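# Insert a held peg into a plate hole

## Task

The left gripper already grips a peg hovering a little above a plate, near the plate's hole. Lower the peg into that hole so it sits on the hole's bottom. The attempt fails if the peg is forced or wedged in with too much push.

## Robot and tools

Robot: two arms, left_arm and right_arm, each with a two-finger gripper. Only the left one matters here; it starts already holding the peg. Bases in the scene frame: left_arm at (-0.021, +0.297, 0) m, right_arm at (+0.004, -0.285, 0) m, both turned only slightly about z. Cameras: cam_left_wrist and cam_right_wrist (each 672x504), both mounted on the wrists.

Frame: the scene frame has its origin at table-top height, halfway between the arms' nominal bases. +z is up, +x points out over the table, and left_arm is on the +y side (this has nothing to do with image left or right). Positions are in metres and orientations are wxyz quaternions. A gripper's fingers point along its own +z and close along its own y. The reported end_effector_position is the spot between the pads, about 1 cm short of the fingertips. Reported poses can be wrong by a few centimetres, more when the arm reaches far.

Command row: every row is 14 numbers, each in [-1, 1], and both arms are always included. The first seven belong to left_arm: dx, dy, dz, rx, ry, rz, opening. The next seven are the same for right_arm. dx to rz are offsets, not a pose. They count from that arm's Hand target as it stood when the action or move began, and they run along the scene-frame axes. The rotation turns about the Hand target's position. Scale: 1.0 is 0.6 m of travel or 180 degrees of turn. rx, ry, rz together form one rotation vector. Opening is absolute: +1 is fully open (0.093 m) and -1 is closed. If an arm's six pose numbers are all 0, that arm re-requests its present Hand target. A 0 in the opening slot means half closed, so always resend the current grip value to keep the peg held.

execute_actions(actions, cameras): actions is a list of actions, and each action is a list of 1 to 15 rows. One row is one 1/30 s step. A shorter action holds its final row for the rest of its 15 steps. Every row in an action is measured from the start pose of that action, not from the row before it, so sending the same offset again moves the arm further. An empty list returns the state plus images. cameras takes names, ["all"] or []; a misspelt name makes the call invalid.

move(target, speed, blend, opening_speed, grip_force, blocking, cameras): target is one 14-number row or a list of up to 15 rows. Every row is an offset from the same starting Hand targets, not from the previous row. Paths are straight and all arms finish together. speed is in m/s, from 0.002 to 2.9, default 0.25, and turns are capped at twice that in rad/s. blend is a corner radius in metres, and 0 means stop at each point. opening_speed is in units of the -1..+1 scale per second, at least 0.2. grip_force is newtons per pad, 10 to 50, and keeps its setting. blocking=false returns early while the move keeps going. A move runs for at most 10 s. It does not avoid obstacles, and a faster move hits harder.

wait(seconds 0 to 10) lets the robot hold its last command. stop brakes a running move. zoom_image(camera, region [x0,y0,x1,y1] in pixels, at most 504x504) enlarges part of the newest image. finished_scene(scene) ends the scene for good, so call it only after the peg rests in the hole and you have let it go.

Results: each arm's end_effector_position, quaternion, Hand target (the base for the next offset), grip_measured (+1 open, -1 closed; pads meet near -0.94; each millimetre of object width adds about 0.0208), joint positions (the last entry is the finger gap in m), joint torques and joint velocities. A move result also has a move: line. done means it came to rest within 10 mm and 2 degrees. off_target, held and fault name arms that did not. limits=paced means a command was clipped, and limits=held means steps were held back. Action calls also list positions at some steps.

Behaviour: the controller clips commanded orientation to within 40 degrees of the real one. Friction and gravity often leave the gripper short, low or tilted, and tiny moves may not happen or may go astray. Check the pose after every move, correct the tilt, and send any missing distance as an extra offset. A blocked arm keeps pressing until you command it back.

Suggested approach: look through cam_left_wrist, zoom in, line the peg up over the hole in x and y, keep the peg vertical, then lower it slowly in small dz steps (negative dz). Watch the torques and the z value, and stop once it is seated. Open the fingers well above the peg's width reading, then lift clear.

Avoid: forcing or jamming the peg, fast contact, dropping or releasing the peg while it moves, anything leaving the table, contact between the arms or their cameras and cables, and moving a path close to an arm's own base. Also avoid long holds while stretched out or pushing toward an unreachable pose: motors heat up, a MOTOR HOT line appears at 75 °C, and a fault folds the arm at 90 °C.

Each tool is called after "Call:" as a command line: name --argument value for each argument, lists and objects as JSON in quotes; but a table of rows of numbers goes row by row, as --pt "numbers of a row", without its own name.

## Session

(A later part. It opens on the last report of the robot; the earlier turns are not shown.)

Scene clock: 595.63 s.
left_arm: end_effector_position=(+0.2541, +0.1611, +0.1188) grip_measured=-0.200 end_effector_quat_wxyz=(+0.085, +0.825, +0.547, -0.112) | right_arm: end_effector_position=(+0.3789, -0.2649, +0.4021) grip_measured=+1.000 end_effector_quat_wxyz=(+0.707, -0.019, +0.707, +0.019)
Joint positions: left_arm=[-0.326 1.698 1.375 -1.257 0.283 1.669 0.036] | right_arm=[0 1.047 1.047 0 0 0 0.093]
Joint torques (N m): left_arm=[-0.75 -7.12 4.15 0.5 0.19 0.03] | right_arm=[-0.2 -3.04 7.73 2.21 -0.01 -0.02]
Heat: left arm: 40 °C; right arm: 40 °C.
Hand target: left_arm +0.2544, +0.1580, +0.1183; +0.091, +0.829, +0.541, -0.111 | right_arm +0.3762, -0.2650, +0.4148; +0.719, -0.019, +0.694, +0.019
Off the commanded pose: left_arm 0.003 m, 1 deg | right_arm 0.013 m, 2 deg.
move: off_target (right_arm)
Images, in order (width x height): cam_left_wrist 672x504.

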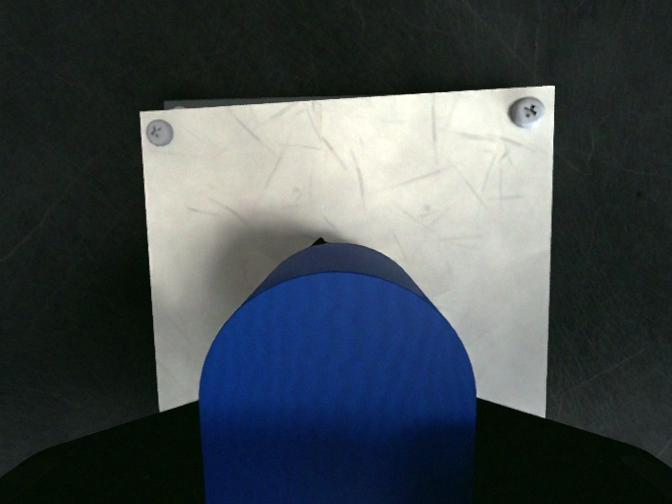

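Call:
move --target '[0,0,-0.0067,0,0,0,-0.9413,0,0,0,0,0,0,1]' --speed 0.05 --cameras '["cam_left_wrist"]'

Call:
zoom_image --camera "cam_left_wrist" --region '[260, 200, 400, 305]'

Scene clock: 605.87 s.
left_arm: end_effector_position=(+0.2540, +0.1612, +0.1152) grip_measured=-0.200 end_effector_quat_wxyz=(+0.086, +0.826, +0.547, -0.112) | right_arm: end_effector_position=(+0.3789, -0.2649, +0.4021) grip_measured=+1.000 end_effector_quat_wxyz=(+0.707, -0.019, +0.707, +0.019)
Joint positions: left_arm=[-0.326 1.698 1.36 -1.241 0.283 1.669 0.036] | right_arm=[0 1.047 1.047 0 0 0 0.093]
Joint torques (N m): left_arm=[-0.79 -6.98 4.15 0.5 0.18 0.03] | right_arm=[-0.18 -3.07 7.72 2.21 -0.02 -0.03]
Heat: left arm: 40 °C; right arm: 40 °C.
Hand target: left_arm +0.2544, +0.1580, +0.1142; +0.091, +0.829, +0.541, -0.111 | right_arm +0.3762, -0.2650, +0.4148; +0.719, -0.019, +0.694, +0.019
Off the commanded pose: left_arm 0.003 m, 1 deg | right_arm 0.013 m, 2 deg.
move: off_target (right_arm)
Images, in order (width x height): cam_left_wrist 672x504.

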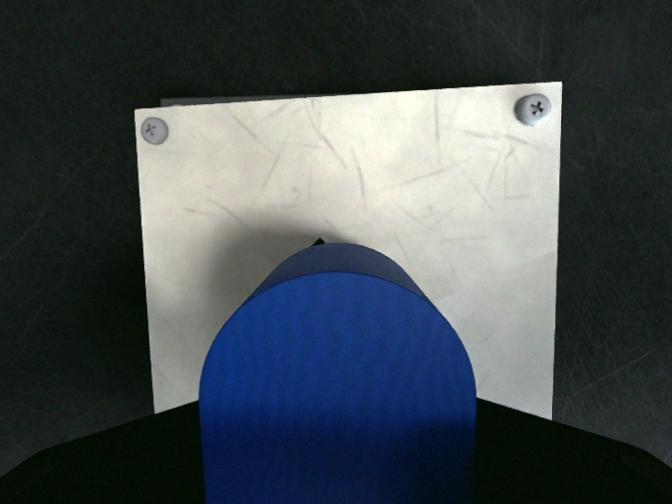

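Scaled by 3.600 from the camera's 672x504 image, which has a finer 960x720 frame.

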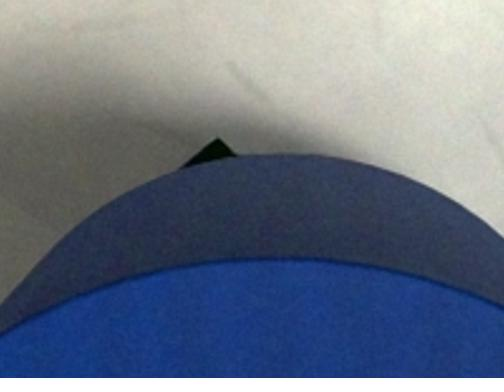

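Call:
move --target '[0,0,-0.0083,0,0,0,-0.9413,0,0,0,0,0,0,1]' --speed 0.05

Call:
move --target '[0,0,-0.007,0,0,0,-0.9413,0,0,0,0,0,0,1]' --speed 0.05 --cameras '["cam_left_wrist"]'

Scene clock: 617.20 s.
left_arm: end_effector_position=(+0.2542, +0.1611, +0.1108) grip_measured=-0.200 end_effector_quat_wxyz=(+0.087, +0.826, +0.546, -0.111) | right_arm: end_effector_position=(+0.3789, -0.2649, +0.4021) grip_measured=+1.000 end_effector_quat_wxyz=(+0.707, -0.019, +0.707, +0.019)
Joint positions: left_arm=[-0.326 1.698 1.343 -1.221 0.283 1.669 0.036] | right_arm=[0 1.047 1.047 0 0 0 0.093]
Joint torques (N m): left_arm=[-0.75 -6.71 4.12 0.51 0.16 0.03] | right_arm=[-0.18 -3.06 7.73 2.21 -0.01 -0.03]
Heat: left arm: 39 °C; right arm: 40 °C.
Hand target: left_arm +0.2545, +0.1579, +0.1093; +0.091, +0.829, +0.541, -0.111 | right_arm +0.3762, -0.2650, +0.4148; +0.719, -0.019, +0.694, +0.019
Off the commanded pose: left_arm 0.004 m, 1 deg | right_arm 0.013 m, 2 deg.
move: off_target (right_arm)

Scene clock: 617.90 s.
left_arm: end_effector_position=(+0.2541, +0.1611, +0.1085) grip_measured=-0.200 end_effector_quat_wxyz=(+0.087, +0.826, +0.546, -0.111) | right_arm: end_effector_position=(+0.3789, -0.2649, +0.4021) grip_measured=+1.000 end_effector_quat_wxyz=(+0.707, -0.019, +0.707, +0.019)
Joint positions: left_arm=[-0.326 1.698 1.334 -1.211 0.283 1.669 0.036] | right_arm=[0 1.047 1.047 0 0 0 0.093]
Joint velocities: left_arm=[-0.002 0.002 0.007 0.051 -0.022 -0.168 -0.001] | right_arm=[within noise]
Joint torques (N m): left_arm=[-0.72 -6.53 3.75 0.58 0.17 0] | right_arm=[-0.18 -3.07 7.73 2.21 -0.01 -0.03]
Heat: left arm: 39 °C; right arm: 40 °C.
Hand target: left_arm +0.2544, +0.1580, +0.1051; +0.091, +0.829, +0.541, -0.111 | right_arm +0.3762, -0.2650, +0.4148; +0.719, -0.019, +0.694, +0.019
Off the commanded pose: left_arm 0.005 m, 1 deg | right_arm 0.013 m, 2 deg.
move: off_target (right_arm)
Images, in order (width x height): cam_left_wrist 672x504.

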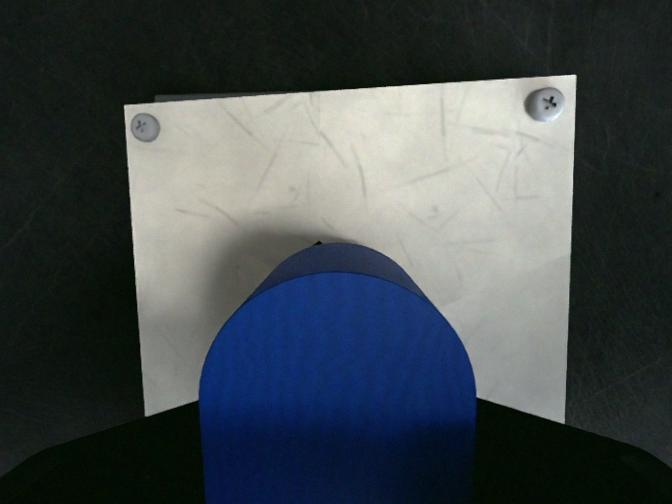

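Call:
move --target '[0,0,-0.005,0,0,0,-0.9413,0,0,0,0,0,0,1]' --speed 0.04

Scene clock: 629.77 s.
left_arm: end_effector_position=(+0.2538, +0.1606, +0.1069) grip_measured=-0.200 end_effector_quat_wxyz=(+0.088, +0.825, +0.547, -0.112) | right_arm: end_effector_position=(+0.3789, -0.2649, +0.4021) grip_measured=+1.000 end_effector_quat_wxyz=(+0.707, -0.019, +0.707, +0.019)
Joint positions: left_arm=[-0.326 1.698 1.327 -1.204 0.286 1.667 0.036] | right_arm=[0 1.047 1.047 0 0 0 0.093]
Joint torques (N m): left_arm=[-0.69 -6.35 3.45 0.65 0.14 0.01] | right_arm=[-0.18 -3.06 7.73 2.21 -0.01 -0.03]
Heat: left arm: 39 °C; right arm: 40 °C.
Hand target: left_arm +0.2544, +0.1580, +0.1021; +0.091, +0.829, +0.541, -0.111 | right_arm +0.3762, -0.2650, +0.4148; +0.719, -0.019, +0.694, +0.019
Off the commanded pose: left_arm 0.006 m, 1 deg | right_arm 0.013 m, 2 deg.
move: off_target (right_arm)

Call:
move --target '[0,0,-0.006,0,0,0,-0.9413,0,0,0,0,0,0,1]' --speed 0.04 --cameras '["cam_left_wrist"]'

Scene clock: 635.47 s.
left_arm: end_effector_position=(+0.2537, +0.1605, +0.1063) grip_measured=-0.200 end_effector_quat_wxyz=(+0.089, +0.825, +0.547, -0.112) | right_arm: end_effector_position=(+0.3789, -0.2649, +0.4021) grip_measured=+1.000 end_effector_quat_wxyz=(+0.707, -0.019, +0.707, +0.019)
Joint positions: left_arm=[-0.326 1.698 1.324 -1.201 0.287 1.666 0.036] | right_arm=[0 1.047 1.047 0 0 0 0.093]
Joint torques (N m): left_arm=[-0.76 -6.2 2.74 0.76 0.14 0.06] | right_arm=[-0.2 -3.06 7.73 2.22 -0.02 -0.02]
Heat: left arm: 39 °C; right arm: 40 °C.
Hand target: left_arm +0.2544, +0.1580, +0.0985; +0.091, +0.829, +0.541, -0.111 | right_arm +0.3762, -0.2650, +0.4148; +0.719, -0.019, +0.694, +0.019
Off the commanded pose: left_arm 0.008 m, 1 deg | right_arm 0.013 m, 2 deg.
move: off_target (right_arm)
Images, in order (width x height): cam_left_wrist 672x504.

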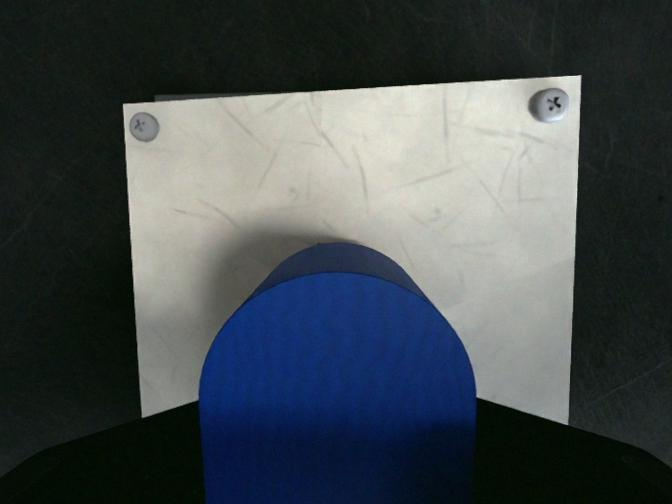

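Call:
move --pt "0 0 0.011 0 0 0 -0.9413 0 0 0 0 0 0 1" --pt "0 0 0.0114 0 0 0 1 0 0 0 0 0 0 1" --speed 0.08 --opening_speed 1.5 --cameras '["cam_left_wrist"]'

Scene clock: 643.83 s.
left_arm: end_effector_position=(+0.2539, +0.1605, +0.1062) grip_measured=+0.999 end_effector_quat_wxyz=(+0.088, +0.825, +0.547, -0.112) | right_arm: end_effector_position=(+0.3789, -0.2649, +0.4021) grip_measured=+1.000 end_effector_quat_wxyz=(+0.707, -0.019, +0.707, +0.019)
Joint positions: left_arm=[-0.326 1.698 1.324 -1.2 0.287 1.666 0.093] | right_arm=[0 1.047 1.047 0 0 0 0.093]
Joint torques (N m): left_arm=[-0.69 -6.61 4.51 0.44 0.12 0.05] | right_arm=[-0.2 -3.04 7.73 2.21 -0.01 -0.03]
Heat: left arm: 38 °C; right arm: 40 °C.
Hand target: left_arm +0.2545, +0.1580, +0.1054; +0.091, +0.829, +0.541, -0.111 | right_arm +0.3762, -0.2650, +0.4148; +0.719, -0.019, +0.694, +0.019
Off the commanded pose: left_arm 0.003 m, 1 deg | right_arm 0.013 m, 2 deg.
move: off_target (right_arm)
Images, in order (width x height): cam_left_wrist 672x504.

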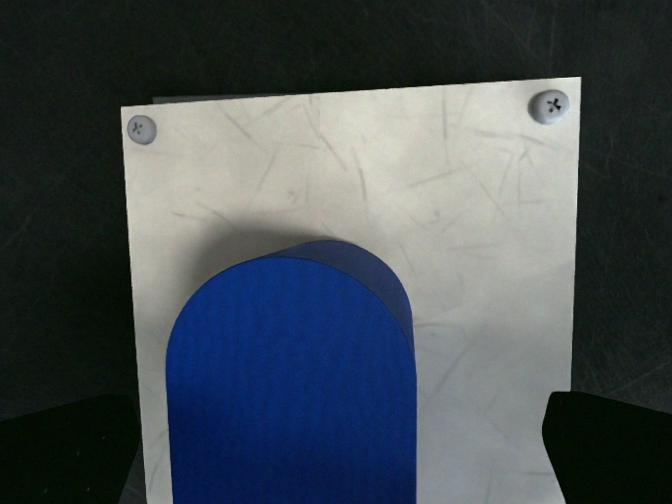

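Call:
move --target '[0.0,0.0,0.13,0,0,0,1,0,0,0,0,0,0,1]' --speed 0.15 --cameras '["cam_left_wrist"]'

Call:
zoom_image --camera "cam_left_wrist" --region '[180, 150, 500, 400]'

Scene clock: 667.93 s.
left_arm: end_effector_position=(+0.2522, +0.1611, +0.1774) grip_measured=+0.999 end_effector_quat_wxyz=(+0.086, +0.825, +0.548, -0.114) | right_arm: end_effector_position=(+0.3789, -0.2649, +0.4021) grip_measured=+1.000 end_effector_quat_wxyz=(+0.707, -0.019, +0.707, +0.019)
Joint positions: left_arm=[-0.326 1.698 1.608 -1.489 0.286 1.666 0.093] | right_arm=[0 1.047 1.047 0 0 0 0.093]
Joint torques (N m): left_arm=[-0.7 -6.19 6.99 0.19 0.15 0.05] | right_arm=[-0.18 -3.06 7.75 2.21 -0.01 -0.02]
Heat: left arm: 39 °C; right arm: 40 °C.
Hand target: left_arm +0.2545, +0.1580, +0.1834; +0.091, +0.829, +0.541, -0.111 | right_arm +0.3762, -0.2650, +0.4148; +0.719, -0.019, +0.694, +0.019
Off the commanded pose: left_arm 0.007 m, 1 deg | right_arm 0.013 m, 2 deg.
move: off_target (right_arm)
Images, in order (width x height): cam_left_wrist 672x504.

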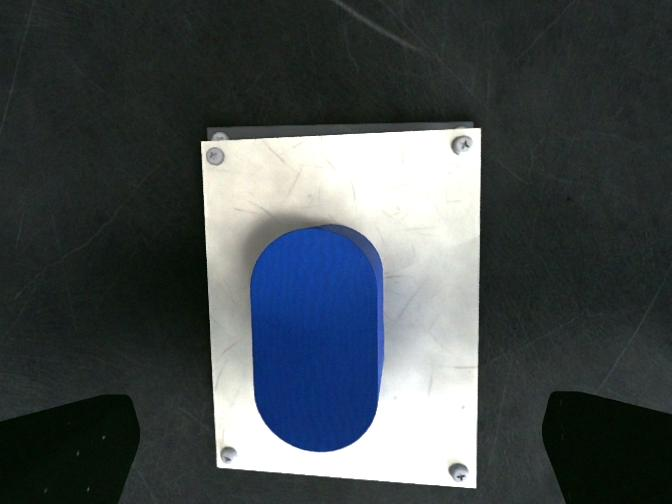

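Scaled by 1.575 from the camera's 672x504 image, which has a finer 960x720 frame.

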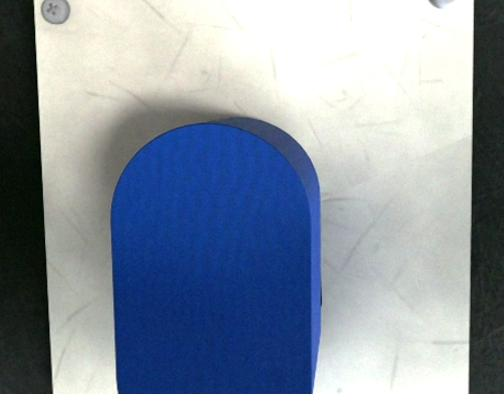

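Call:
move --target '[0,0,-0.13,0,0,0,1,0,0,0,0,0,0,1]' --speed 0.12

Call:
move --target '[0,0,0,0,0,0,-0.5,0,0,0,0,0,0,1]' --opening_speed 0.6 --cameras '["cam_left_wrist"]'

Scene clock: 693.30 s.
left_arm: end_effector_position=(+0.2533, +0.1608, +0.1082) grip_measured=+0.999 end_effector_quat_wxyz=(+0.087, +0.825, +0.547, -0.113) | right_arm: end_effector_position=(+0.3789, -0.2649, +0.4021) grip_measured=+1.000 end_effector_quat_wxyz=(+0.707, -0.019, +0.707, +0.019)
Joint positions: left_arm=[-0.326 1.698 1.332 -1.212 0.286 1.666 0.093] | right_arm=[0 1.047 1.047 0 0 0 0.093]
Joint torques (N m): left_arm=[-0.7 -6.63 3.86 0.62 0.14 0.05] | right_arm=[-0.18 -3.07 7.72 2.21 -0.01 -0.03]
Heat: left arm: 38 °C; right arm: 41 °C.
Hand target: left_arm +0.2545, +0.1580, +0.1054; +0.091, +0.829, +0.541, -0.111 | right_arm +0.3762, -0.2650, +0.4148; +0.719, -0.019, +0.694, +0.019
Off the commanded pose: left_arm 0.004 m, 1 deg | right_arm 0.013 m, 2 deg.
move: off_target (right_arm)

Scene clock: 696.00 s.
left_arm: end_effector_position=(+0.2589, +0.1590, +0.1082) grip_measured=-0.103 end_effector_quat_wxyz=(+0.097, +0.826, +0.546, -0.105) | right_arm: end_effector_position=(+0.3789, -0.2649, +0.4021) grip_measured=+1.000 end_effector_quat_wxyz=(+0.707, -0.019, +0.707, +0.019)
Joint positions: left_arm=[-0.326 1.698 1.332 -1.187 0.286 1.666 0.04] | right_arm=[0 1.047 1.047 0 0 0 0.093]
Joint torques (N m): left_arm=[-0.72 -6.63 3.96 0.35 0.15 0.04] | right_arm=[-0.2 -3.07 7.73 2.21 -0.01 -0.03]
Heat: left arm: 38 °C; right arm: 41 °C.
Hand target: left_arm +0.2545, +0.1580, +0.1054; +0.091, +0.829, +0.541, -0.111 | right_arm +0.3762, -0.2650, +0.4148; +0.719, -0.019, +0.694, +0.019
Off the commanded pose: left_arm 0.005 m, 1 deg | right_arm 0.013 m, 2 deg.
move: off_target (right_arm)
Images, in order (width x height): cam_left_wrist 672x504.

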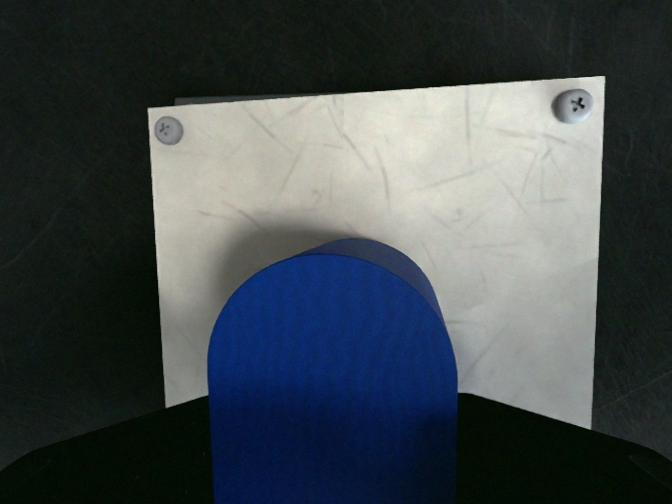

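Call:
move --target '[-0.006,0.0025,0.003,0,0,0,-0.9413,0,0,0,0,0,0,1]' --speed 0.04 --opening_speed 0.6 --cameras '["cam_left_wrist"]'

Scene clock: 710.23 s.
left_arm: end_effector_position=(+0.2589, +0.1590, +0.1082) grip_measured=-0.108 end_effector_quat_wxyz=(+0.097, +0.826, +0.546, -0.105) | right_arm: end_effector_position=(+0.3789, -0.2649, +0.4021) grip_measured=+1.000 end_effector_quat_wxyz=(+0.707, -0.019, +0.707, +0.019)
Joint positions: left_arm=[-0.326 1.698 1.332 -1.187 0.286 1.666 0.04] | right_arm=[0 1.047 1.047 0 0 0 0.093]
Joint torques (N m): left_arm=[-0.59 -7.98 3.19 0.29 0.13 0.07] | right_arm=[-0.2 -3.04 7.73 2.21 -0.01 -0.03]
Heat: left arm: 39 °C; right arm: 41 °C.
Hand target: left_arm +0.2509, +0.1595, +0.1072; +0.091, +0.829, +0.541, -0.111 | right_arm +0.3762, -0.2650, +0.4148; +0.719, -0.019, +0.694, +0.019
Off the commanded pose: left_arm 0.008 m, 1 deg | right_arm 0.013 m, 2 deg.
move: off_target (right_arm)
Images, in order (width x height): cam_left_wrist 672x504.

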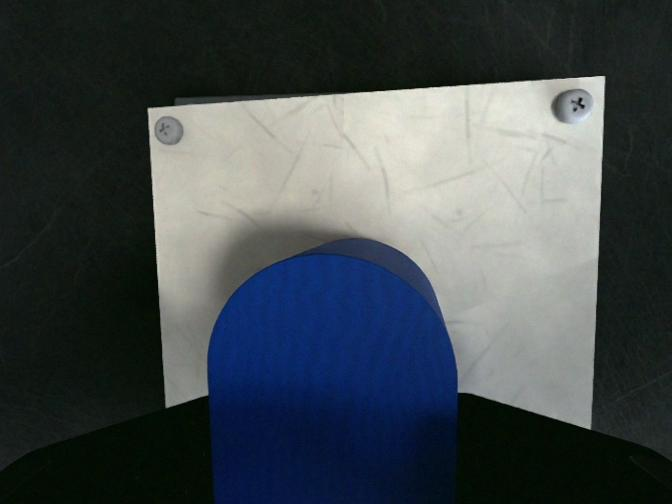

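Call:
move --target '[0.003,-0.001,0.025,0,0,0,-0.9413,0,0,0,0,0,0,1]' --speed 0.05 --cameras '["cam_left_wrist"]'

Scene clock: 727.23 s.
left_arm: end_effector_position=(+0.2573, +0.1597, +0.1090) grip_measured=-0.109 end_effector_quat_wxyz=(+0.093, +0.825, +0.546, -0.107) | right_arm: end_effector_position=(+0.3789, -0.2649, +0.4021) grip_measured=+1.000 end_effector_quat_wxyz=(+0.707, -0.019, +0.707, +0.019)
Joint positions: left_arm=[-0.326 1.698 1.336 -1.199 0.285 1.666 0.04] | right_arm=[0 1.047 1.047 0 0 0 0.093]
Joint torques (N m): left_arm=[-0.61 -8.03 7.46 -0.25 0.13 0.04] | right_arm=[-0.18 -3.06 7.72 2.21 -0.02 -0.03]
Heat: left arm: 40 °C; right arm: 41 °C.
Hand target: left_arm +0.2526, +0.1589, +0.1222; +0.091, +0.829, +0.541, -0.111 | right_arm +0.3762, -0.2650, +0.4148; +0.719, -0.019, +0.694, +0.019
Off the commanded pose: left_arm 0.014 m, 1 deg | right_arm 0.013 m, 2 deg.
move: off_target (left_arm, right_arm)
Images, in order (width x height): cam_left_wrist 672x504.

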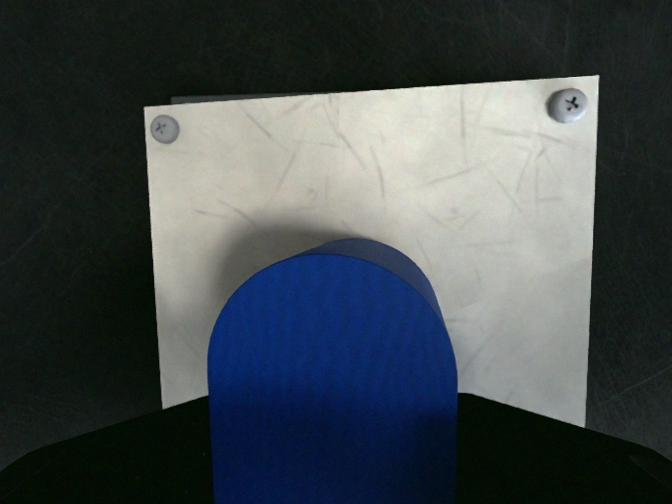

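Call:
move --target '[0,0,0.012,0,0,0,-0.9413,0,0,0,0,0,0,1]' --speed 0.05 --cameras '["cam_left_wrist"]'

Scene clock: 734.47 s.
left_arm: end_effector_position=(+0.2581, +0.1598, +0.1154) grip_measured=-0.109 end_effector_quat_wxyz=(+0.093, +0.825, +0.547, -0.107) | right_arm: end_effector_position=(+0.3789, -0.2649, +0.4021) grip_measured=+1.000 end_effector_quat_wxyz=(+0.707, -0.019, +0.707, +0.019)
Joint positions: left_arm=[-0.326 1.698 1.362 -1.225 0.283 1.666 0.04] | right_arm=[0 1.047 1.047 0 0 0 0.093]
Joint torques (N m): left_arm=[-0.59 -8.2 7.43 -0.32 0.15 0.05] | right_arm=[-0.2 -3.04 7.72 2.21 -0.02 -0.03]
Heat: left arm: 40 °C; right arm: 41 °C.
Hand target: left_arm +0.2526, +0.1589, +0.1294; +0.091, +0.829, +0.541, -0.111 | right_arm +0.3762, -0.2650, +0.4148; +0.719, -0.019, +0.694, +0.019
Off the commanded pose: left_arm 0.015 m, 1 deg | right_arm 0.013 m, 2 deg.
move: off_target (left_arm, right_arm)
Images, in order (width x height): cam_left_wrist 672x504.

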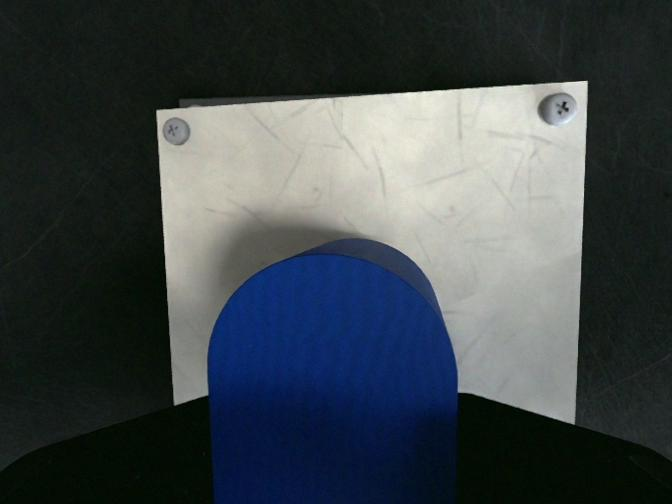

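Call:
zoom_image --camera "cam_left_wrist" --region '[190, 220, 490, 504]'

Scaled by 1.680 from the camera's 672x504 image, which has a finer 960x720 frame.

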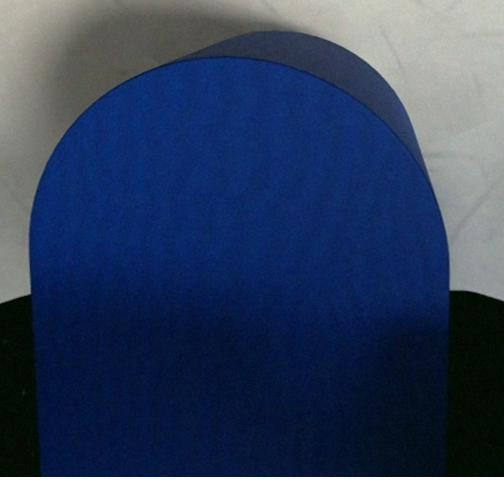

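Call:
move --target '[-0.0085,0.0067,0.002,-0.0245,-0.0311,0,-0.9413,0,0,0,0,0,0,1]' --speed 0.06 --cameras '["cam_left_wrist"]'

Scene clock: 769.60 s.
left_arm: end_effector_position=(+0.2551, +0.1617, +0.1218) grip_measured=-0.109 end_effector_quat_wxyz=(+0.138, +0.827, +0.538, -0.086) | right_arm: end_effector_position=(+0.3789, -0.2649, +0.4021) grip_measured=+1.000 end_effector_quat_wxyz=(+0.707, -0.019, +0.707, +0.019)
Joint positions: left_arm=[-0.308 1.6 1.27 -1.14 0.311 1.685 0.04] | right_arm=[0 1.047 1.047 0 0 0 0.093]
Joint torques (N m): left_arm=[1.01 -9.5 4.1 0.34 0.36 0.19] | right_arm=[-0.2 -3.04 7.73 2.21 -0.02 -0.03]
Heat: left arm: 41 °C; right arm: 41 °C.
Hand target: left_arm +0.2475, +0.1629, +0.1306; +0.149, +0.829, +0.531, -0.091 | right_arm +0.3762, -0.2650, +0.4148; +0.719, -0.019, +0.694, +0.019
Off the commanded pose: left_arm 0.012 m, 2 deg | right_arm 0.013 m, 2 deg.
move: off_target (left_arm, right_arm)
Images, in order (width x height): cam_left_wrist 672x504.

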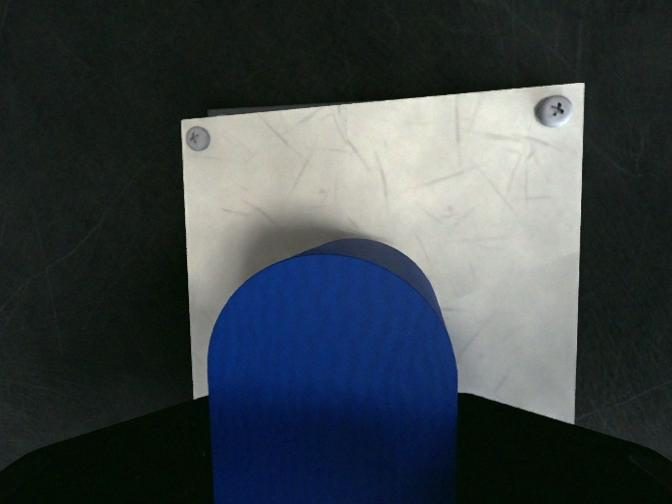

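Call:
move --target '[0,0,-0.0133,0,0,0,-0.9413,0,0,0,0,0,0,1]' --speed 0.05 --cameras '["cam_left_wrist"]'

Scene clock: 783.67 s.
left_arm: end_effector_position=(+0.2549, +0.1608, +0.1163) grip_measured=-0.109 end_effector_quat_wxyz=(+0.142, +0.827, +0.537, -0.086) | right_arm: end_effector_position=(+0.3789, -0.2649, +0.4021) grip_measured=+1.000 end_effector_quat_wxyz=(+0.707, -0.019, +0.707, +0.019)
Joint positions: left_arm=[-0.308 1.597 1.244 -1.11 0.317 1.685 0.04] | right_arm=[0 1.047 1.047 0 0 0 0.093]
Joint torques (N m): left_arm=[0.83 -9.01 3.88 0.34 0.32 0.16] | right_arm=[-0.18 -3.04 7.73 2.21 -0.02 -0.03]
Heat: left arm: 42 °C; right arm: 41 °C.
Hand target: left_arm +0.2475, +0.1629, +0.1226; +0.149, +0.829, +0.531, -0.091 | right_arm +0.3762, -0.2650, +0.4148; +0.719, -0.019, +0.694, +0.019
Off the commanded pose: left_arm 0.010 m, 1 deg | right_arm 0.013 m, 2 deg.
move: off_target (right_arm)
Images, in order (width x height): cam_left_wrist 672x504.

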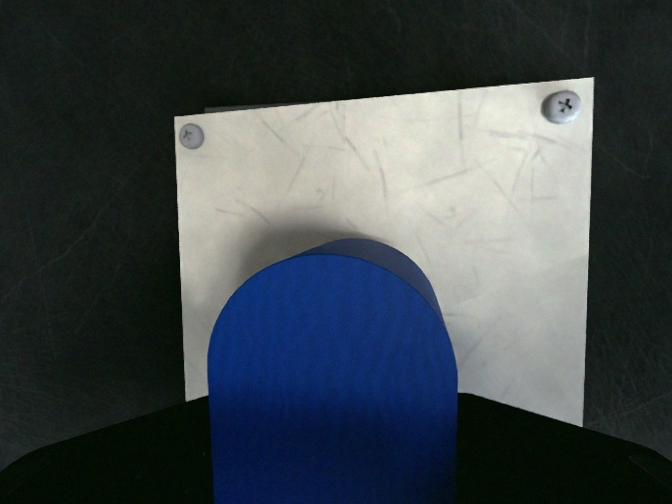

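Call:
move --target '[0,0,-0.01,0,0,0,-0.9413,0,0,0,0,0,0,1]' --speed 0.05

Call:
move --target '[0,0,-0.008,0,0,0,-0.9413,0,0,0,0,0,0,1]' --speed 0.05 --cameras '["cam_left_wrist"]'

Scene clock: 791.80 s.
left_arm: end_effector_position=(+0.2548, +0.1608, +0.1111) grip_measured=-0.109 end_effector_quat_wxyz=(+0.143, +0.827, +0.537, -0.086) | right_arm: end_effector_position=(+0.3789, -0.2649, +0.4021) grip_measured=+1.000 end_effector_quat_wxyz=(+0.707, -0.019, +0.707, +0.019)
Joint positions: left_arm=[-0.308 1.597 1.223 -1.086 0.317 1.685 0.04] | right_arm=[0 1.047 1.047 0 0 0 0.093]
Joint torques (N m): left_arm=[0.8 -8.73 3.85 0.36 0.33 0.17] | right_arm=[-0.2 -3.06 7.73 2.21 -0.01 -0.03]
Heat: left arm: 42 °C; right arm: 41 °C.
Hand target: left_arm +0.2476, +0.1629, +0.1166; +0.149, +0.829, +0.531, -0.091 | right_arm +0.3762, -0.2650, +0.4148; +0.719, -0.019, +0.694, +0.019
Off the commanded pose: left_arm 0.009 m, 1 deg | right_arm 0.013 m, 2 deg.
move: off_target (right_arm)

Scene clock: 792.50 s.
left_arm: end_effector_position=(+0.2546, +0.1608, +0.1109) grip_measured=-0.109 end_effector_quat_wxyz=(+0.146, +0.827, +0.537, -0.084) | right_arm: end_effector_position=(+0.3789, -0.2649, +0.4021) grip_measured=+1.000 end_effector_quat_wxyz=(+0.707, -0.019, +0.707, +0.019)
Joint positions: left_arm=[-0.308 1.59 1.214 -1.077 0.318 1.685 0.04] | right_arm=[0 1.047 1.047 0 0 0 0.093]
Joint torques (N m): left_arm=[0.81 -7.82 3.29 0.5 0.33 0.19] | right_arm=[-0.18 -3.07 7.73 2.21 -0.01 -0.02]
Heat: left arm: 42 °C; right arm: 41 °C.
Hand target: left_arm +0.2476, +0.1629, +0.1118; +0.149, +0.829, +0.531, -0.091 | right_arm +0.3762, -0.2650, +0.4148; +0.719, -0.019, +0.694, +0.019
Off the commanded pose: left_arm 0.007 m, 1 deg | right_arm 0.013 m, 2 deg.
move: off_target (right_arm)
Images, in order (width x height): cam_left_wrist 672x504.

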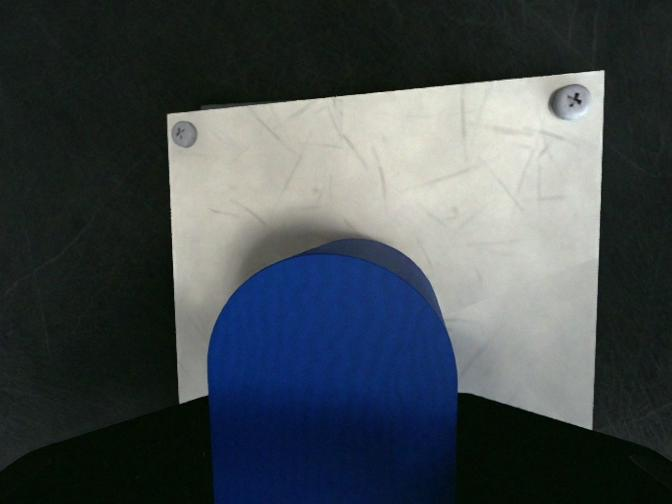

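Call:
move --pt "0.004 -0.001 0.0083 0 0 0 -0.9413 0 0 0 0 0 0 1" --pt "0.0041 -0.001 0.0087 0 0 0 1 0 0 0 0 0 0 1" --speed 0.08 --opening_speed 0.7 --cameras '["cam_left_wrist"]'

Scene clock: 813.67 s.
left_arm: end_effector_position=(+0.2499, +0.1618, +0.1105) grip_measured=+0.999 end_effector_quat_wxyz=(+0.139, +0.827, +0.537, -0.091) | right_arm: end_effector_position=(+0.3789, -0.2649, +0.4021) grip_measured=+1.000 end_effector_quat_wxyz=(+0.707, -0.019, +0.707, +0.019)
Joint positions: left_arm=[-0.308 1.59 1.214 -1.098 0.32 1.687 0.093] | right_arm=[0 1.047 1.047 0 0 0 0.093]
Joint torques (N m): left_arm=[0.95 -7.15 5.34 0.45 0.3 0.15] | right_arm=[-0.2 -3.04 7.72 2.21 -0.01 -0.03]
Heat: left arm: 40 °C; right arm: 41 °C.
Hand target: left_arm +0.2501, +0.1623, +0.1170; +0.149, +0.829, +0.531, -0.091 | right_arm +0.3762, -0.2650, +0.4148; +0.719, -0.019, +0.694, +0.019
Off the commanded pose: left_arm 0.006 m, 1 deg | right_arm 0.013 m, 2 deg.
move: off_target (right_arm)
Images, in order (width x height): cam_left_wrist 672x504.

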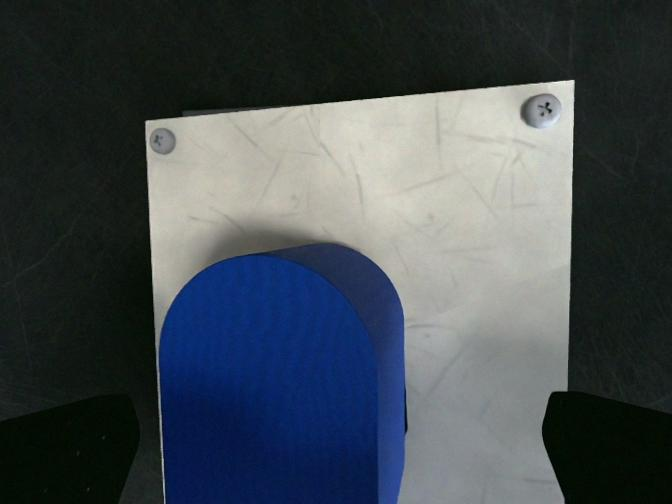

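Call:
move --target '[0.0076,-0.0034,0,0.0322,0.0727,0,1,0,0,0,0,0,0,1]' --speed 0.1 --cameras '["cam_left_wrist"]'

Scene clock: 869.57 s.
left_arm: end_effector_position=(+0.2506, +0.1641, +0.1109) grip_measured=+0.999 end_effector_quat_wxyz=(+0.042, +0.816, +0.553, -0.162) | right_arm: end_effector_position=(+0.3789, -0.2649, +0.4021) grip_measured=+1.000 end_effector_quat_wxyz=(+0.707, -0.019, +0.707, +0.019)
Joint positions: left_arm=[-0.308 1.804 1.456 -1.369 0.305 1.687 0.093] | right_arm=[0 1.047 1.047 0 0 0 0.093]
Joint torques (N m): left_arm=[-0.88 -6.86 7.05 -0.16 0.1 -0.03] | right_arm=[-0.2 -3.06 7.73 2.21 -0.01 -0.03]
Heat: left arm: 38 °C; right arm: 42 °C.
Hand target: left_arm +0.2546, +0.1602, +0.1169; +0.046, +0.820, +0.549, -0.158 | right_arm +0.3762, -0.2650, +0.4148; +0.719, -0.019, +0.694, +0.019
Off the commanded pose: left_arm 0.008 m, 1 deg | right_arm 0.013 m, 2 deg.
move: off_target (right_arm)
Images, in order (width x height): cam_left_wrist 672x504.

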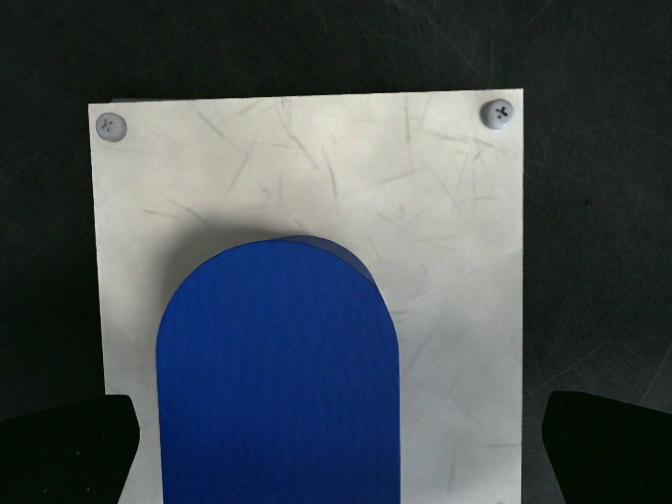

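Call:
move --pt "0.0139 -0.0056 0 0 0 0 1 0 0 0 0 0 0 1" --pt "0.0139 -0.0056 0 0 0 0 -0.9413 0 0 0 0 0 0 1" --speed 0.1 --opening_speed 1.0 --cameras '["cam_left_wrist"]'

Scene clock: 893.13 s.
left_arm: end_effector_position=(+0.2598, +0.1615, +0.1117) grip_measured=-0.164 end_effector_quat_wxyz=(+0.043, +0.816, +0.553, -0.161) | right_arm: end_effector_position=(+0.3789, -0.2649, +0.4021) grip_measured=+1.000 end_effector_quat_wxyz=(+0.707, -0.019, +0.707, +0.019)
Joint positions: left_arm=[-0.308 1.838 1.502 -1.378 0.304 1.687 0.037] | right_arm=[0 1.047 1.047 0 0 0 0.093]
Joint torques (N m): left_arm=[-1.16 -7.15 6.87 -0.13 0.11 -0.04] | right_arm=[-0.18 -3.04 7.75 2.21 -0.01 -0.03]
Heat: left arm: 39 °C; right arm: 42 °C.
Hand target: left_arm +0.2629, +0.1569, +0.1170; +0.046, +0.820, +0.549, -0.158 | right_arm +0.3762, -0.2650, +0.4148; +0.719, -0.019, +0.694, +0.019
Off the commanded pose: left_arm 0.008 m, 1 deg | right_arm 0.013 m, 2 deg.
move: off_target (right_arm)
Images, in order (width x height): cam_left_wrist 672x504.

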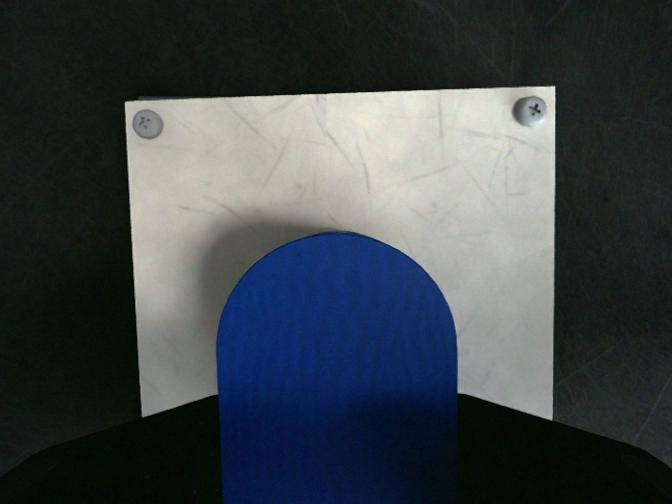

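Call:
move --target '[-0.008,0.005,0.0033,-0.0193,-0.0311,0,-0.9413,0,0,0,0,0,0,1]' --speed 0.06 --cameras '["cam_left_wrist"]'

Scene clock: 906.00 s.
left_arm: end_effector_position=(+0.2565, +0.1617, +0.1134) grip_measured=-0.166 end_effector_quat_wxyz=(+0.074, +0.821, +0.549, -0.139) | right_arm: end_effector_position=(+0.3789, -0.2649, +0.4021) grip_measured=+1.000 end_effector_quat_wxyz=(+0.707, -0.019, +0.707, +0.019)
Joint positions: left_arm=[-0.308 1.756 1.414 -1.295 0.309 1.687 0.037] | right_arm=[0 1.047 1.047 0 0 0 0.093]
Joint torques (N m): left_arm=[0.66 -9.72 3.47 0.48 0.34 0.17] | right_arm=[-0.18 -3.04 7.73 2.21 -0.02 -0.02]
Heat: left arm: 39 °C; right arm: 42 °C.
Hand target: left_arm +0.2581, +0.1599, +0.1190; +0.097, +0.825, +0.541, -0.134 | right_arm +0.3762, -0.2650, +0.4148; +0.719, -0.019, +0.694, +0.019
Off the commanded pose: left_arm 0.006 m, 3 deg | right_arm 0.013 m, 2 deg.
move: off_target (left_arm, right_arm)
Images, in order (width x height): cam_left_wrist 672x504.

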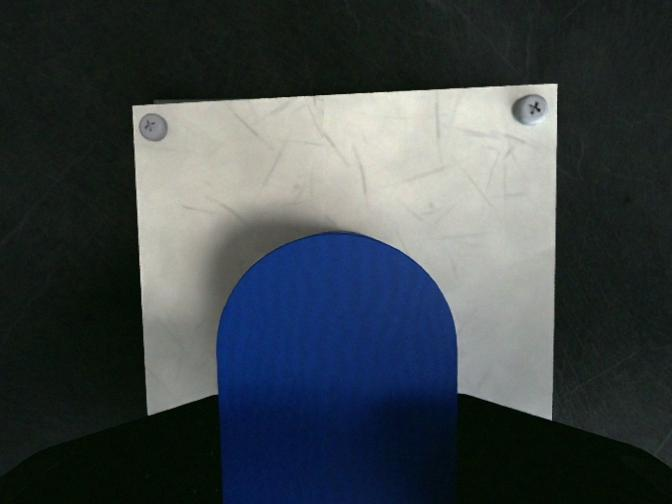

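Call:
move --target '[-0.0022,0.0022,-0.008,-0.0087,-0.0095,0,-0.9413,0,0,0,0,0,0,1]' --speed 0.06 --cameras '["cam_left_wrist"]'

Scene clock: 918.00 s.
left_arm: end_effector_position=(+0.2549, +0.1631, +0.1142) grip_measured=-0.166 end_effector_quat_wxyz=(+0.098, +0.822, +0.545, -0.131) | right_arm: end_effector_position=(+0.3789, -0.2649, +0.4021) grip_measured=+1.000 end_effector_quat_wxyz=(+0.707, -0.019, +0.707, +0.019)
Joint positions: left_arm=[-0.296 1.709 1.36 -1.247 0.328 1.701 0.037] | right_arm=[0 1.047 1.047 0 0 0 0.093]
Joint torques (N m): left_arm=[0.62 -8.23 2.89 0.7 0.34 0.17] | right_arm=[-0.18 -3.06 7.73 2.21 -0.01 -0.02]
Heat: left arm: 42 °C; right arm: 42 °C.
Hand target: left_arm +0.2568, +0.1612, +0.1141; +0.117, +0.825, +0.538, -0.129 | right_arm +0.3762, -0.2650, +0.4148; +0.719, -0.019, +0.694, +0.019
Off the commanded pose: left_arm 0.003 m, 2 deg | right_arm 0.013 m, 2 deg.
move: off_target (right_arm)
Images, in order (width x height): cam_left_wrist 672x504.

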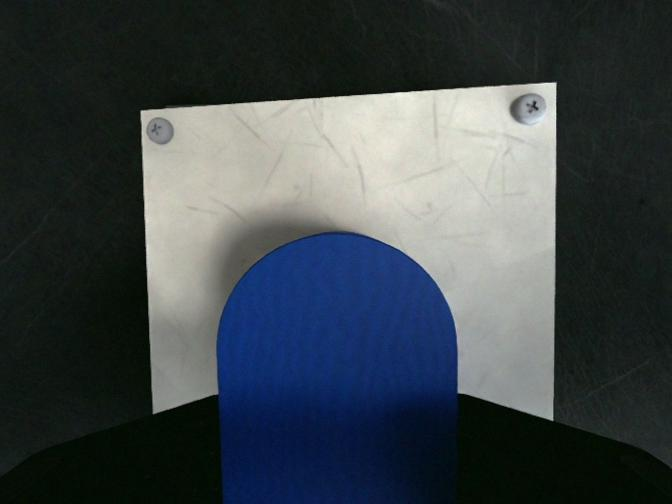

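Call:
move --pt "-0.004 0.0016 -0.006 0.001 0.003 0 -0.9413 0 0 0 0 0 0 1" --pt "0.006 -0.0026 -0.009 0.001 0.003 0 -0.9413 0 0 0 0 0 0 1" --pt "0.001 0.004 -0.011 0.001 0.003 0.01 -0.9413 0 0 0 0 0 0 1" --pt "0.001 -0.004 -0.011 0.001 0.003 -0.01 -0.9413 0 0 0 0 0 0 1" --pt "0.001 0 -0.011 0.001 0.003 0 -0.9413 0 0 0 0 0 0 1" --speed 0.06 --blend 0.001 --cameras '["cam_left_wrist"]'

Scene clock: 929.90 s.
left_arm: end_effector_position=(+0.2552, +0.1640, +0.1140) grip_measured=-0.166 end_effector_quat_wxyz=(+0.101, +0.822, +0.545, -0.130) | right_arm: end_effector_position=(+0.3789, -0.2649, +0.4021) grip_measured=+1.000 end_effector_quat_wxyz=(+0.707, -0.019, +0.707, +0.019)
Joint positions: left_arm=[-0.291 1.703 1.352 -1.239 0.331 1.706 0.037] | right_arm=[0 1.047 1.047 0 0 0 0.093]
Joint torques (N m): left_arm=[0.18 -6.38 2.77 0.78 0.35 0.13] | right_arm=[-0.18 -3.06 7.72 2.21 -0.02 -0.03]
Heat: left arm: 41 °C; right arm: 42 °C.
Hand target: left_arm +0.2574, +0.1611, +0.1076; +0.113, +0.825, +0.538, -0.132 | right_arm +0.3762, -0.2650, +0.4148; +0.719, -0.019, +0.694, +0.019
Off the commanded pose: left_arm 0.007 m, 2 deg | right_arm 0.013 m, 2 deg.
move: off_target (right_arm)
Images, in order (width x height): cam_left_wrist 672x504.

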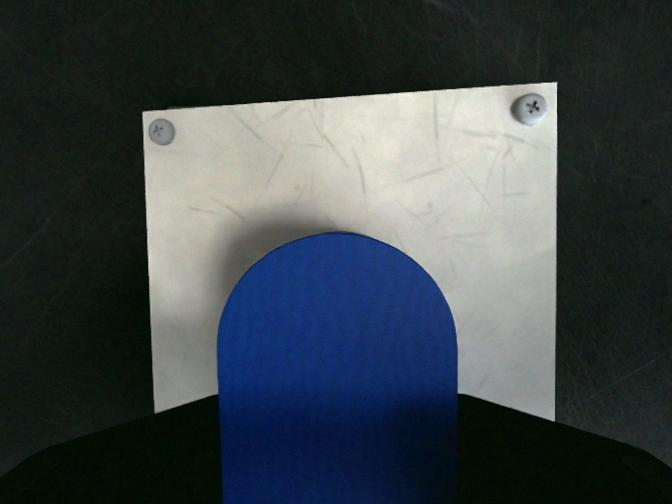

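Call:
move --pt "0 0 0.009 0 0 0 -0.9413 0 0 0 0 0 0 1" --pt "0 0 0.0093 0 0 0 0.14 0 0 0 0 0 0 1" --speed 0.06 --opening_speed 0.8 --cameras '["cam_left_wrist"]'

Scene clock: 989.23 s.
left_arm: end_effector_position=(+0.2560, +0.1630, +0.1143) grip_measured=+0.138 end_effector_quat_wxyz=(+0.105, +0.822, +0.544, -0.131) | right_arm: end_effector_position=(+0.3789, -0.2649, +0.4021) grip_measured=+1.000 end_effector_quat_wxyz=(+0.707, -0.019, +0.707, +0.019)
Joint positions: left_arm=[-0.291 1.703 1.352 -1.234 0.336 1.706 0.052] | right_arm=[0 1.047 1.047 0 0 0 0.093]
Joint torques (N m): left_arm=[0.16 -6.65 4.21 0.5 0.27 0.12] | right_arm=[-0.18 -3.06 7.73 2.21 -0.02 -0.03]
Heat: left arm: 38 °C; right arm: 42 °C.
Hand target: left_arm +0.2574, +0.1611, +0.1131; +0.113, +0.825, +0.538, -0.132 | right_arm +0.3762, -0.2650, +0.4148; +0.719, -0.019, +0.694, +0.019
Off the commanded pose: left_arm 0.003 m, 1 deg | right_arm 0.013 m, 2 deg.
move: off_target (right_arm)
Images, in order (width x height): cam_left_wrist 672x504.

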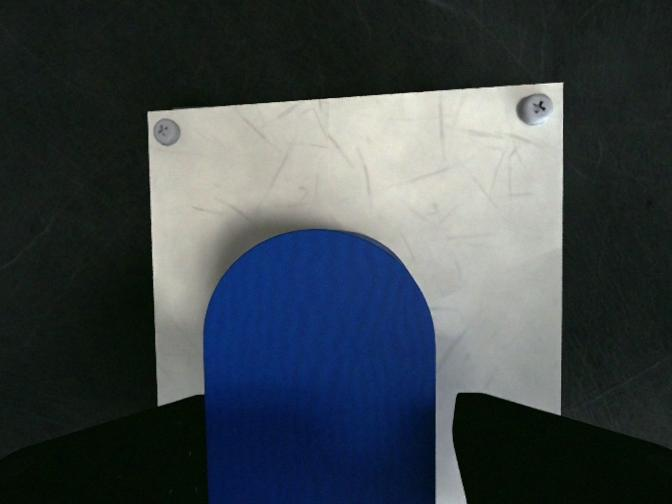

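Call:
move --pt "-0.012 0.005 0 0 0 0 0.14 0 0 0 0 0 0 1" --pt "0.006 -0.0025 0 0 0 0 0.14 0 0 0 0 0 0 1" --pt "-0.01 0.004 0 0 0 0 0.14 0 0 0 0 0 0 1" --pt "0 0 0 0 0 0 0.14 0 0 0 0 0 0 1" --speed 0.08 --blend 0.001 --cameras '["cam_left_wrist"]'

Scene clock: 1000.63 s.
left_arm: end_effector_position=(+0.2571, +0.1623, +0.1110) grip_measured=+0.139 end_effector_quat_wxyz=(+0.108, +0.822, +0.544, -0.129) | right_arm: end_effector_position=(+0.3789, -0.2649, +0.4021) grip_measured=+1.000 end_effector_quat_wxyz=(+0.707, -0.019, +0.707, +0.019)
Joint positions: left_arm=[-0.291 1.704 1.339 -1.214 0.338 1.706 0.052] | right_arm=[0 1.047 1.047 0 0 0 0.093]
Joint torques (N m): left_arm=[0.2 -6.78 5.11 0.27 0.28 0.12] | right_arm=[-0.18 -3.06 7.73 2.21 -0.01 -0.03]
Heat: left arm: 38 °C; right arm: 43 °C.
Hand target: left_arm +0.2574, +0.1612, +0.1132; +0.113, +0.825, +0.538, -0.132 | right_arm +0.3762, -0.2650, +0.4148; +0.719, -0.019, +0.694, +0.019
Off the commanded pose: left_arm 0.002 m, 1 deg | right_arm 0.013 m, 2 deg.
move: off_target (right_arm)
Images, in order (width x height): cam_left_wrist 672x504.

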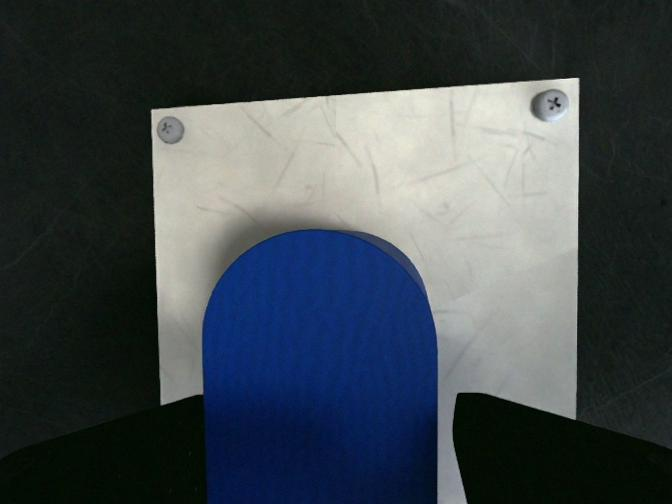

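Call:
move --pt "-0.018 0.0075 0.002 0 0 0 0.14 0 0 0 0 0 0 1" --speed 0.06 --cameras '["cam_left_wrist"]'

Scene clock: 1010.33 s.
left_arm: end_effector_position=(+0.2556, +0.1625, +0.1100) grip_measured=+0.139 end_effector_quat_wxyz=(+0.112, +0.823, +0.543, -0.126) | right_arm: end_effector_position=(+0.3789, -0.2649, +0.4021) grip_measured=+1.000 end_effector_quat_wxyz=(+0.707, -0.019, +0.707, +0.019)
Joint positions: left_arm=[-0.291 1.69 1.319 -1.198 0.339 1.706 0.052] | right_arm=[0 1.047 1.047 0 0 0 0.093]
Joint torques (N m): left_arm=[0.73 -9.22 3.32 0.1 0.25 0.16] | right_arm=[-0.2 -3.06 7.73 2.21 -0.01 -0.02]
Heat: left arm: 38 °C; right arm: 43 °C.
Hand target: left_arm +0.2466, +0.1657, +0.1143; +0.113, +0.825, +0.538, -0.132 | right_arm +0.3762, -0.2650, +0.4148; +0.719, -0.019, +0.694, +0.019
Off the commanded pose: left_arm 0.011 m, 1 deg | right_arm 0.013 m, 2 deg.
move: off_target (left_arm, right_arm)
Images, in order (width x height): cam_left_wrist 672x504.

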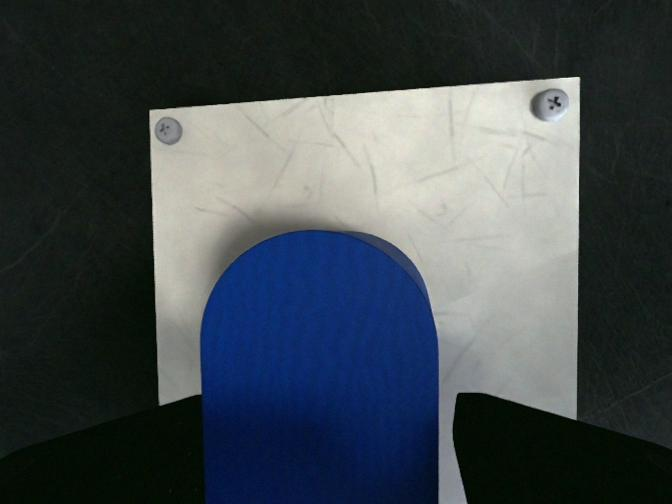

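Call:
move --pt "0.0167 -0.0078 -0.004 0 0 0 0.14 0 0 0 0 0 0 1" --pt "0.0167 -0.0078 -0.004 0 0 0 -0.9413 0 0 0 0 0 0 1" --pt "0.0217 -0.0098 -0.014 0.0062 0.0147 0 -0.9413 0 0 0 0 0 0 1" --pt "0.0117 -0.0058 -0.017 -0.0062 -0.0147 0 -0.9413 0 0 0 0 0 0 1" --pt "0.0217 -0.0098 -0.019 0.0062 0.0147 0 -0.9413 0 0 0 0 0 0 1" --pt "0.0157 -0.0075 -0.021 -0.001 -0.003 0 -0.9413 0 0 0 0 0 0 1" --speed 0.08 --opening_speed 1.5 --blend '[0,0,0.001,0.001,0.001,0]' --cameras '["cam_left_wrist"]'

Scene clock: 1034.10 s.
left_arm: end_effector_position=(+0.2591, +0.1611, +0.1092) grip_measured=-0.116 end_effector_quat_wxyz=(+0.117, +0.822, +0.543, -0.127) | right_arm: end_effector_position=(+0.3789, -0.2649, +0.4021) grip_measured=+1.000 end_effector_quat_wxyz=(+0.707, -0.019, +0.707, +0.019)
Joint positions: left_arm=[-0.288 1.698 1.323 -1.187 0.347 1.706 0.04] | right_arm=[0 1.047 1.047 0 0 0 0.093]
Joint torques (N m): left_arm=[-0.13 -6.82 2.25 0.65 0.19 0.1] | right_arm=[-0.18 -3.06 7.73 2.21 -0.01 -0.03]
Heat: left arm: 41 °C; right arm: 43 °C.
Hand target: left_arm +0.2560, +0.1613, +0.1016; +0.116, +0.825, +0.538, -0.129 | right_arm +0.3762, -0.2650, +0.4148; +0.719, -0.019, +0.694, +0.019
Off the commanded pose: left_arm 0.008 m, 1 deg | right_arm 0.013 m, 2 deg.
move: off_target (right_arm)
Images, in order (width x height): cam_left_wrist 672x504.

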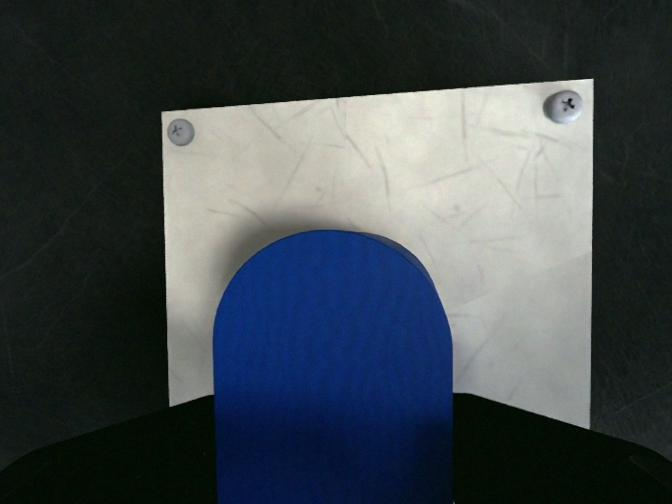

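Call:
move --pt "0.0045 -0.001 0.012 0 0 0 -0.9413 0 0 0 0 0 0 1" --pt "0.0045 -0.001 0.0123 0 0 0 0.14 0 0 0 0 0 0 1" --speed 0.06 --opening_speed 0.8 --cameras '["cam_left_wrist"]'

Scene clock: 1047.27 s.
left_arm: end_effector_position=(+0.2590, +0.1611, +0.1090) grip_measured=+0.138 end_effector_quat_wxyz=(+0.117, +0.822, +0.543, -0.127) | right_arm: end_effector_position=(+0.3789, -0.2649, +0.4021) grip_measured=+1.000 end_effector_quat_wxyz=(+0.707, -0.019, +0.707, +0.019)
Joint positions: left_arm=[-0.288 1.698 1.323 -1.187 0.347 1.706 0.052] | right_arm=[0 1.047 1.047 0 0 0 0.093]
Joint torques (N m): left_arm=[-0.12 -6.34 5 0.3 0.19 0.12] | right_arm=[-0.2 -3.06 7.73 2.21 -0.01 -0.03]
Heat: left arm: 40 °C; right arm: 43 °C.
Hand target: left_arm +0.2586, +0.1607, +0.1090; +0.116, +0.825, +0.538, -0.129 | right_arm +0.3762, -0.2650, +0.4148; +0.719, -0.019, +0.694, +0.019
Off the commanded pose: left_arm 0.001 m, 1 deg | right_arm 0.013 m, 2 deg.
move: off_target (right_arm)
Images, in order (width x height): cam_left_wrist 672x504.

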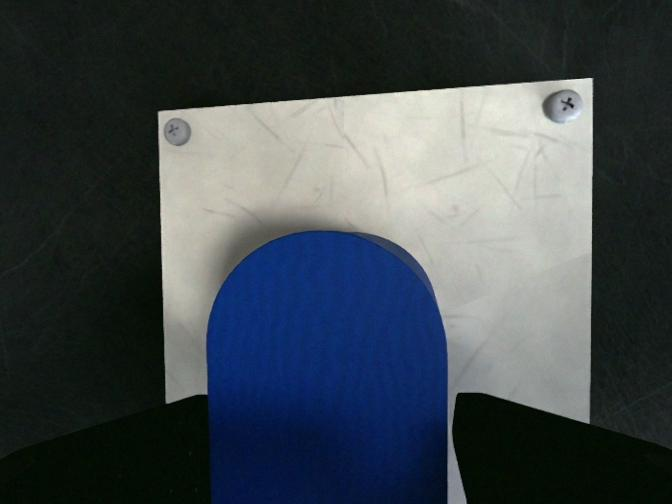

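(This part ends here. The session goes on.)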